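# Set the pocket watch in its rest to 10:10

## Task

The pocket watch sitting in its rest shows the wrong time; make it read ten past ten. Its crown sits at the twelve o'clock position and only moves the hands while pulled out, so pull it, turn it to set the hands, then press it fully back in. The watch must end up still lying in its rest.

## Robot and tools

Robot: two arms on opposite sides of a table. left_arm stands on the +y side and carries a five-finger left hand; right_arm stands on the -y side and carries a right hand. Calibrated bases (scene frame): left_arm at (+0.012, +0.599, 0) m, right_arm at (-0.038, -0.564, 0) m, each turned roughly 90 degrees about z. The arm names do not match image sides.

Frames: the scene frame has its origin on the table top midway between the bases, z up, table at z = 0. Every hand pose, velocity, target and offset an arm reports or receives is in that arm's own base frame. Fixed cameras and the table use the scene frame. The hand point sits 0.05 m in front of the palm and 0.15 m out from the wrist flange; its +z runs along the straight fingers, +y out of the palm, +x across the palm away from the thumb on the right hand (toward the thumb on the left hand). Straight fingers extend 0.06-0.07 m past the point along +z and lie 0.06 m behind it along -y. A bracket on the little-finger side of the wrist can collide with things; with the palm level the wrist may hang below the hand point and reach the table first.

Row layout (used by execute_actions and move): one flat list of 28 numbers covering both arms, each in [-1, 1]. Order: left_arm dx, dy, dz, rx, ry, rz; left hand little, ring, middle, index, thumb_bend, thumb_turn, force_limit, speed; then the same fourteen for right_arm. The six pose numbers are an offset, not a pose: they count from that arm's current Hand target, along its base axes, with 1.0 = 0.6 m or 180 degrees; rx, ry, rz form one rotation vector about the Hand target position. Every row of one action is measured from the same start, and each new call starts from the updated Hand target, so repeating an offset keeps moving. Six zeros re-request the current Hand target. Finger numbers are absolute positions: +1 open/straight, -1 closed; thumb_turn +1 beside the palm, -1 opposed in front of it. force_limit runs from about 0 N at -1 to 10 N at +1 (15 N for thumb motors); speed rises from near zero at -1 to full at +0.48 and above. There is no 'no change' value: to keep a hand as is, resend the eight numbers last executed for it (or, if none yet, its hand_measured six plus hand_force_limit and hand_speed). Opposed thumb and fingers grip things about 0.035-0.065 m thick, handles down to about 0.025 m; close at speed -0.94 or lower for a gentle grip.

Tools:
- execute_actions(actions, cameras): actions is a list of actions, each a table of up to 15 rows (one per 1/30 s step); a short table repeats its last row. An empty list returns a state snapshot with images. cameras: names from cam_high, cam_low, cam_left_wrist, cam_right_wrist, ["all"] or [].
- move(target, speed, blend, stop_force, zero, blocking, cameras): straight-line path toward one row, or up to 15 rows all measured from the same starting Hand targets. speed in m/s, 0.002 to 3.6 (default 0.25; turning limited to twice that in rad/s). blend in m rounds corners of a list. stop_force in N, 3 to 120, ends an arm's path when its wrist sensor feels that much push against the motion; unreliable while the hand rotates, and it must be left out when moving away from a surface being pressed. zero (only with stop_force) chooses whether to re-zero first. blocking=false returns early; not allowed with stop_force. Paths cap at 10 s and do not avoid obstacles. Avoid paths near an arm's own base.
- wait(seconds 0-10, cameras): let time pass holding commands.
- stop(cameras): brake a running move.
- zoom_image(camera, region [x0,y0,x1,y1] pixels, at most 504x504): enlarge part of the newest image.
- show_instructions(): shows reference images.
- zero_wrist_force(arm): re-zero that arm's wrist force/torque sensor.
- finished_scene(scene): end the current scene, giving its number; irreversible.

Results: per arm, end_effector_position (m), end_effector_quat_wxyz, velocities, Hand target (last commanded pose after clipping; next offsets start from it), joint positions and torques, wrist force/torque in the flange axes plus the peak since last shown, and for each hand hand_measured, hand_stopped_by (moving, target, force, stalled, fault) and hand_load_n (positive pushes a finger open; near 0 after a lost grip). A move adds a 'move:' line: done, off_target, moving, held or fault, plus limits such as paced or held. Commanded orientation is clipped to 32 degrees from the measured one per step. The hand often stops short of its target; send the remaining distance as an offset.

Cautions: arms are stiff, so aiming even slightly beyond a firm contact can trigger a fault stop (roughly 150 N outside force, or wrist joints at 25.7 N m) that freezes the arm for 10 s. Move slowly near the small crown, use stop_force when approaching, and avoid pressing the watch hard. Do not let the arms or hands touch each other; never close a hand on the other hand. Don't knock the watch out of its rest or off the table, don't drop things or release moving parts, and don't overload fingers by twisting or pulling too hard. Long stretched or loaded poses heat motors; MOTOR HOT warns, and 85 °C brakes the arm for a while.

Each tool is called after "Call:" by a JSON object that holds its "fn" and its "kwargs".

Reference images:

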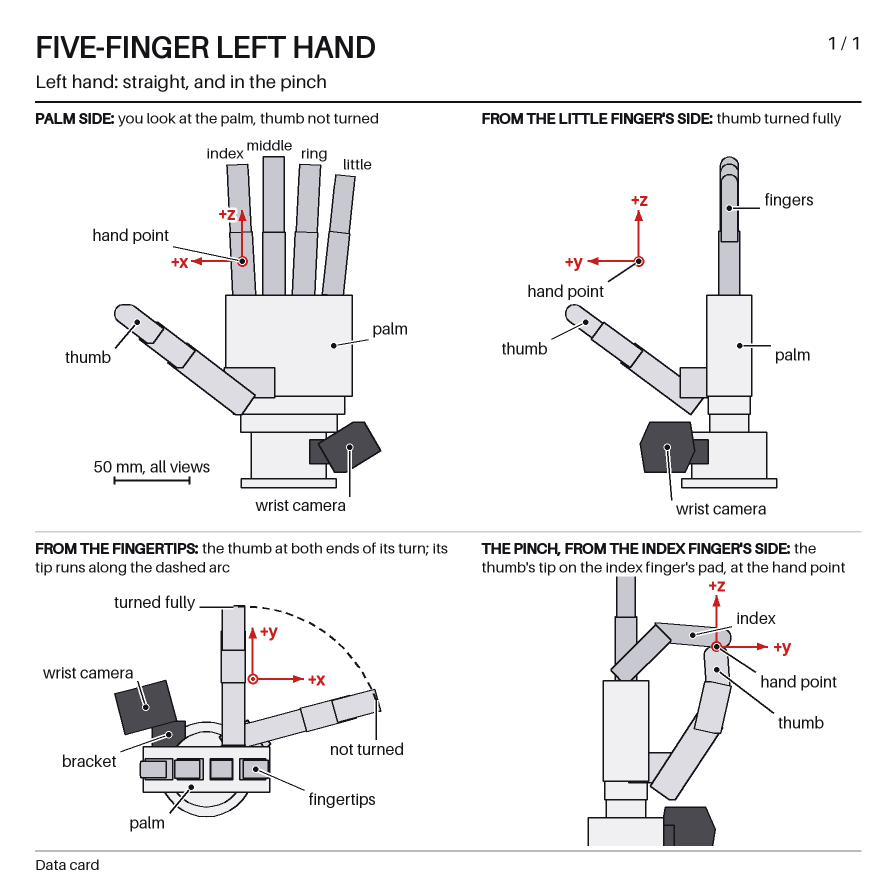

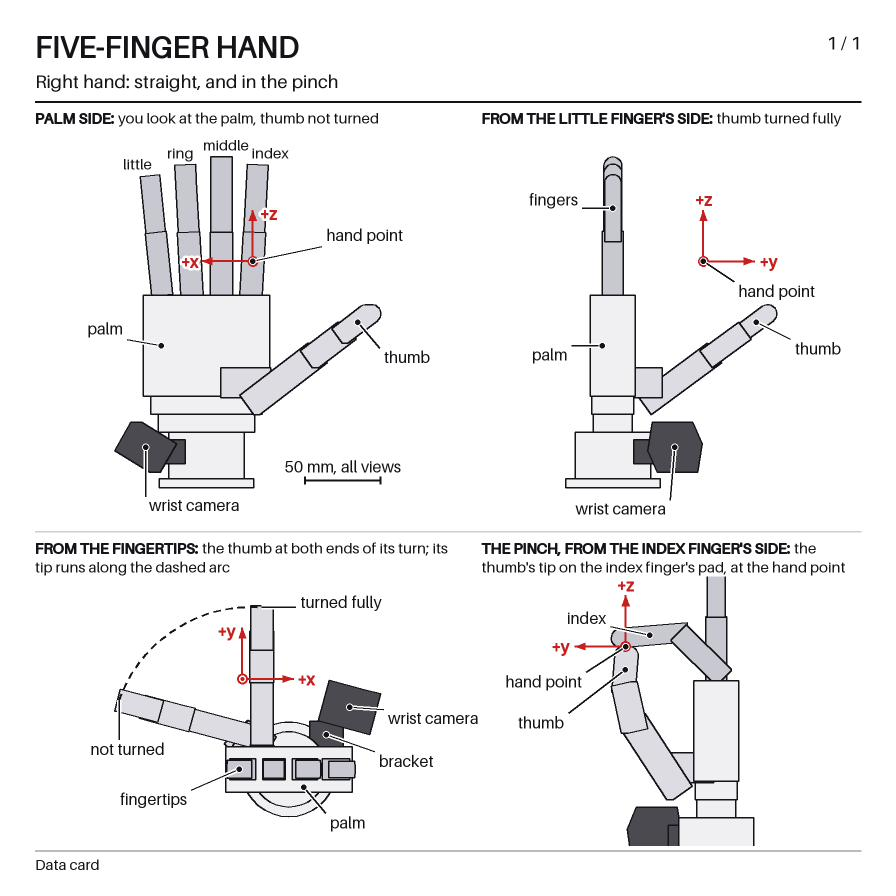

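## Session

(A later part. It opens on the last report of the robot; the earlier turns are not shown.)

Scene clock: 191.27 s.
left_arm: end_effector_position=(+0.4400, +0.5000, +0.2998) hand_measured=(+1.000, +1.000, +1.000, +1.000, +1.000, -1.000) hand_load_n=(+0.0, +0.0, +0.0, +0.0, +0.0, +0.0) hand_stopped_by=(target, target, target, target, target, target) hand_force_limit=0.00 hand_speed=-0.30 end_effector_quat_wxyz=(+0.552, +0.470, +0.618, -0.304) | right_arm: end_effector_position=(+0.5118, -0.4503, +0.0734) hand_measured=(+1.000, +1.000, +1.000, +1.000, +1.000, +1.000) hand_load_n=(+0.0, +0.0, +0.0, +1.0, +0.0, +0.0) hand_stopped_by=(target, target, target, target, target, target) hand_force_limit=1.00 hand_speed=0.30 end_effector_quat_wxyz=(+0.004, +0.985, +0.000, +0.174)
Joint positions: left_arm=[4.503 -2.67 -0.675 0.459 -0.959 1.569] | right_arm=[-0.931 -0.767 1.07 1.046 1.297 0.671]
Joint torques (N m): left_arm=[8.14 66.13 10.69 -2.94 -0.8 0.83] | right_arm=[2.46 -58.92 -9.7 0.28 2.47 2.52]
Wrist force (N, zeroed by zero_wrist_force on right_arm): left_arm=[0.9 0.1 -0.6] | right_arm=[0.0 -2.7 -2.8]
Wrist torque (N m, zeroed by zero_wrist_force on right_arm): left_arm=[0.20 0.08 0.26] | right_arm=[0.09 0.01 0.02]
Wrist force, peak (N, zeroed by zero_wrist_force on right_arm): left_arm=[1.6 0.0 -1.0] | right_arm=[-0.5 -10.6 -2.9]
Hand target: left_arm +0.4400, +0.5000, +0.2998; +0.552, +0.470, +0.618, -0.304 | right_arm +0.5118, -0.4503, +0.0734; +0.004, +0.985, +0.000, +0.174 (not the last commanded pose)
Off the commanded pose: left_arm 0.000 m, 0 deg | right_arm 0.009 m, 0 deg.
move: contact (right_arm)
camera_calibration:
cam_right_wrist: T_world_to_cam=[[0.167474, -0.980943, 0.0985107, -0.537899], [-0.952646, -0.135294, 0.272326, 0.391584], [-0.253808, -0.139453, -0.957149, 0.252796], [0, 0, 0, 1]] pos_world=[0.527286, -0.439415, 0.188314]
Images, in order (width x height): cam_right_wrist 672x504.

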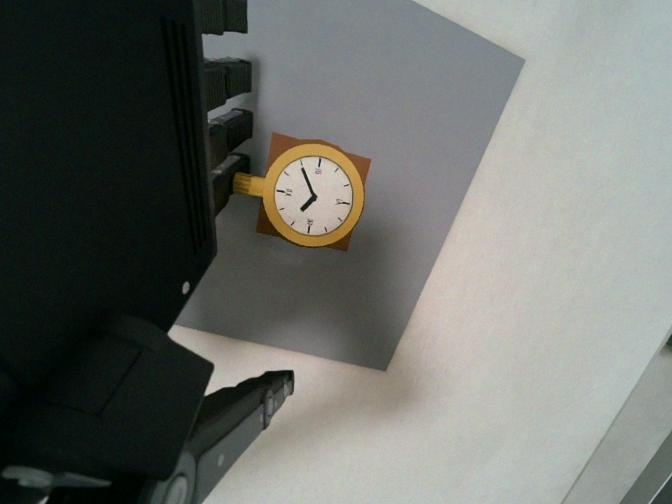

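Call:
{"fn": "move", "kwargs": {"target": [0,0,0,0,0,0,1,1,1,1,1,-1,0.0,-0.3,0,0.0188,0,0,0,0,1,1,1,1,1,1,1.0,0.3], "speed": 0.08, "cameras": ["cam_right_wrist"]}}

Call:
{"fn": "zoom_image", "kwargs": {"camera": "cam_right_wrist", "region": [240, 140, 390, 255]}}

Scene clock: 192.57 s.
left_arm: end_effector_position=(+0.4400, +0.5000, +0.2998) hand_measured=(+1.000, +1.000, +1.000, +1.000, +1.000, -1.000) hand_load_n=(+0.0, +0.0, +0.0, +0.0, +0.0, +0.0) hand_stopped_by=(target, target, target, target, target, target) hand_force_limit=0.00 hand_speed=-0.30 end_effector_quat_wxyz=(+0.552, +0.470, +0.618, -0.304) | right_arm: end_effector_position=(+0.5118, -0.4389, +0.0734) hand_measured=(+1.000, +1.000, +1.000, +1.000, +1.000, +1.000) hand_load_n=(+0.0, +0.0, +0.0, +0.0, +0.0, +0.0) hand_stopped_by=(target, target, target, target, target, target) hand_force_limit=1.00 hand_speed=0.30 end_effector_quat_wxyz=(+0.004, +0.985, +0.000, +0.174)
Joint positions: left_arm=[4.503 -2.67 -0.675 0.459 -0.959 1.569] | right_arm=[-0.919 -0.787 1.105 1.028 1.3 0.683]
Joint torques (N m): left_arm=[8.03 65.84 11.25 -2.97 -0.86 0.84] | right_arm=[-5.52 -40.13 -29.47 2.92 0.78 -0.76]
Wrist force (N, zeroed by zero_wrist_force on right_arm): left_arm=[1.3 -0.3 -0.8] | right_arm=[0.1 6.2 -1.9]
Wrist torque (N m, zeroed by zero_wrist_force on right_arm): left_arm=[0.14 0.01 0.30] | right_arm=[-0.03 -0.07 -0.01]
Wrist force, peak (N, zeroed by zero_wrist_force on right_arm): left_arm=[1.4 -0.1 -0.9] | right_arm=[-0.4 6.3 -1.9]
Hand target: left_arm +0.4400, +0.5000, +0.2998; +0.552, +0.470, +0.618, -0.304 | right_arm +0.5118, -0.4390, +0.0734; +0.004, +0.985, +0.000, +0.174
Off the commanded pose: left_arm 0.000 m, 0 deg | right_arm 0.000 m, 0 deg.
move: done
camera_calibration:
cam_right_wrist: T_world_to_cam=[[0.167449, -0.980956, 0.0984169, -0.526691], [-0.952649, -0.135296, 0.272313, 0.39313], [-0.253812, -0.139355, -0.957162, 0.254432], [0, 0, 0, 1]] pos_world=[0.527286, -0.428015, 0.188314]
Images, in order (width x height): cam_right_wrist 672x504.

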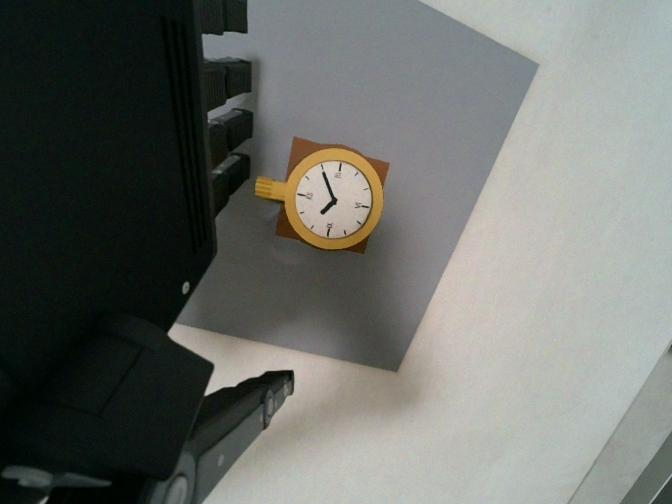

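Scaled by 3.360.

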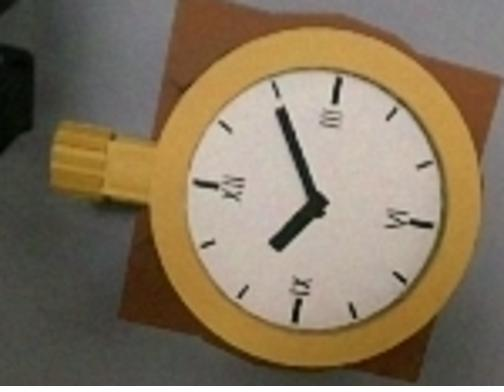

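Call:
{"fn": "finished_scene", "kwargs": {"scene": 1}}

The scene is finished: the task was done.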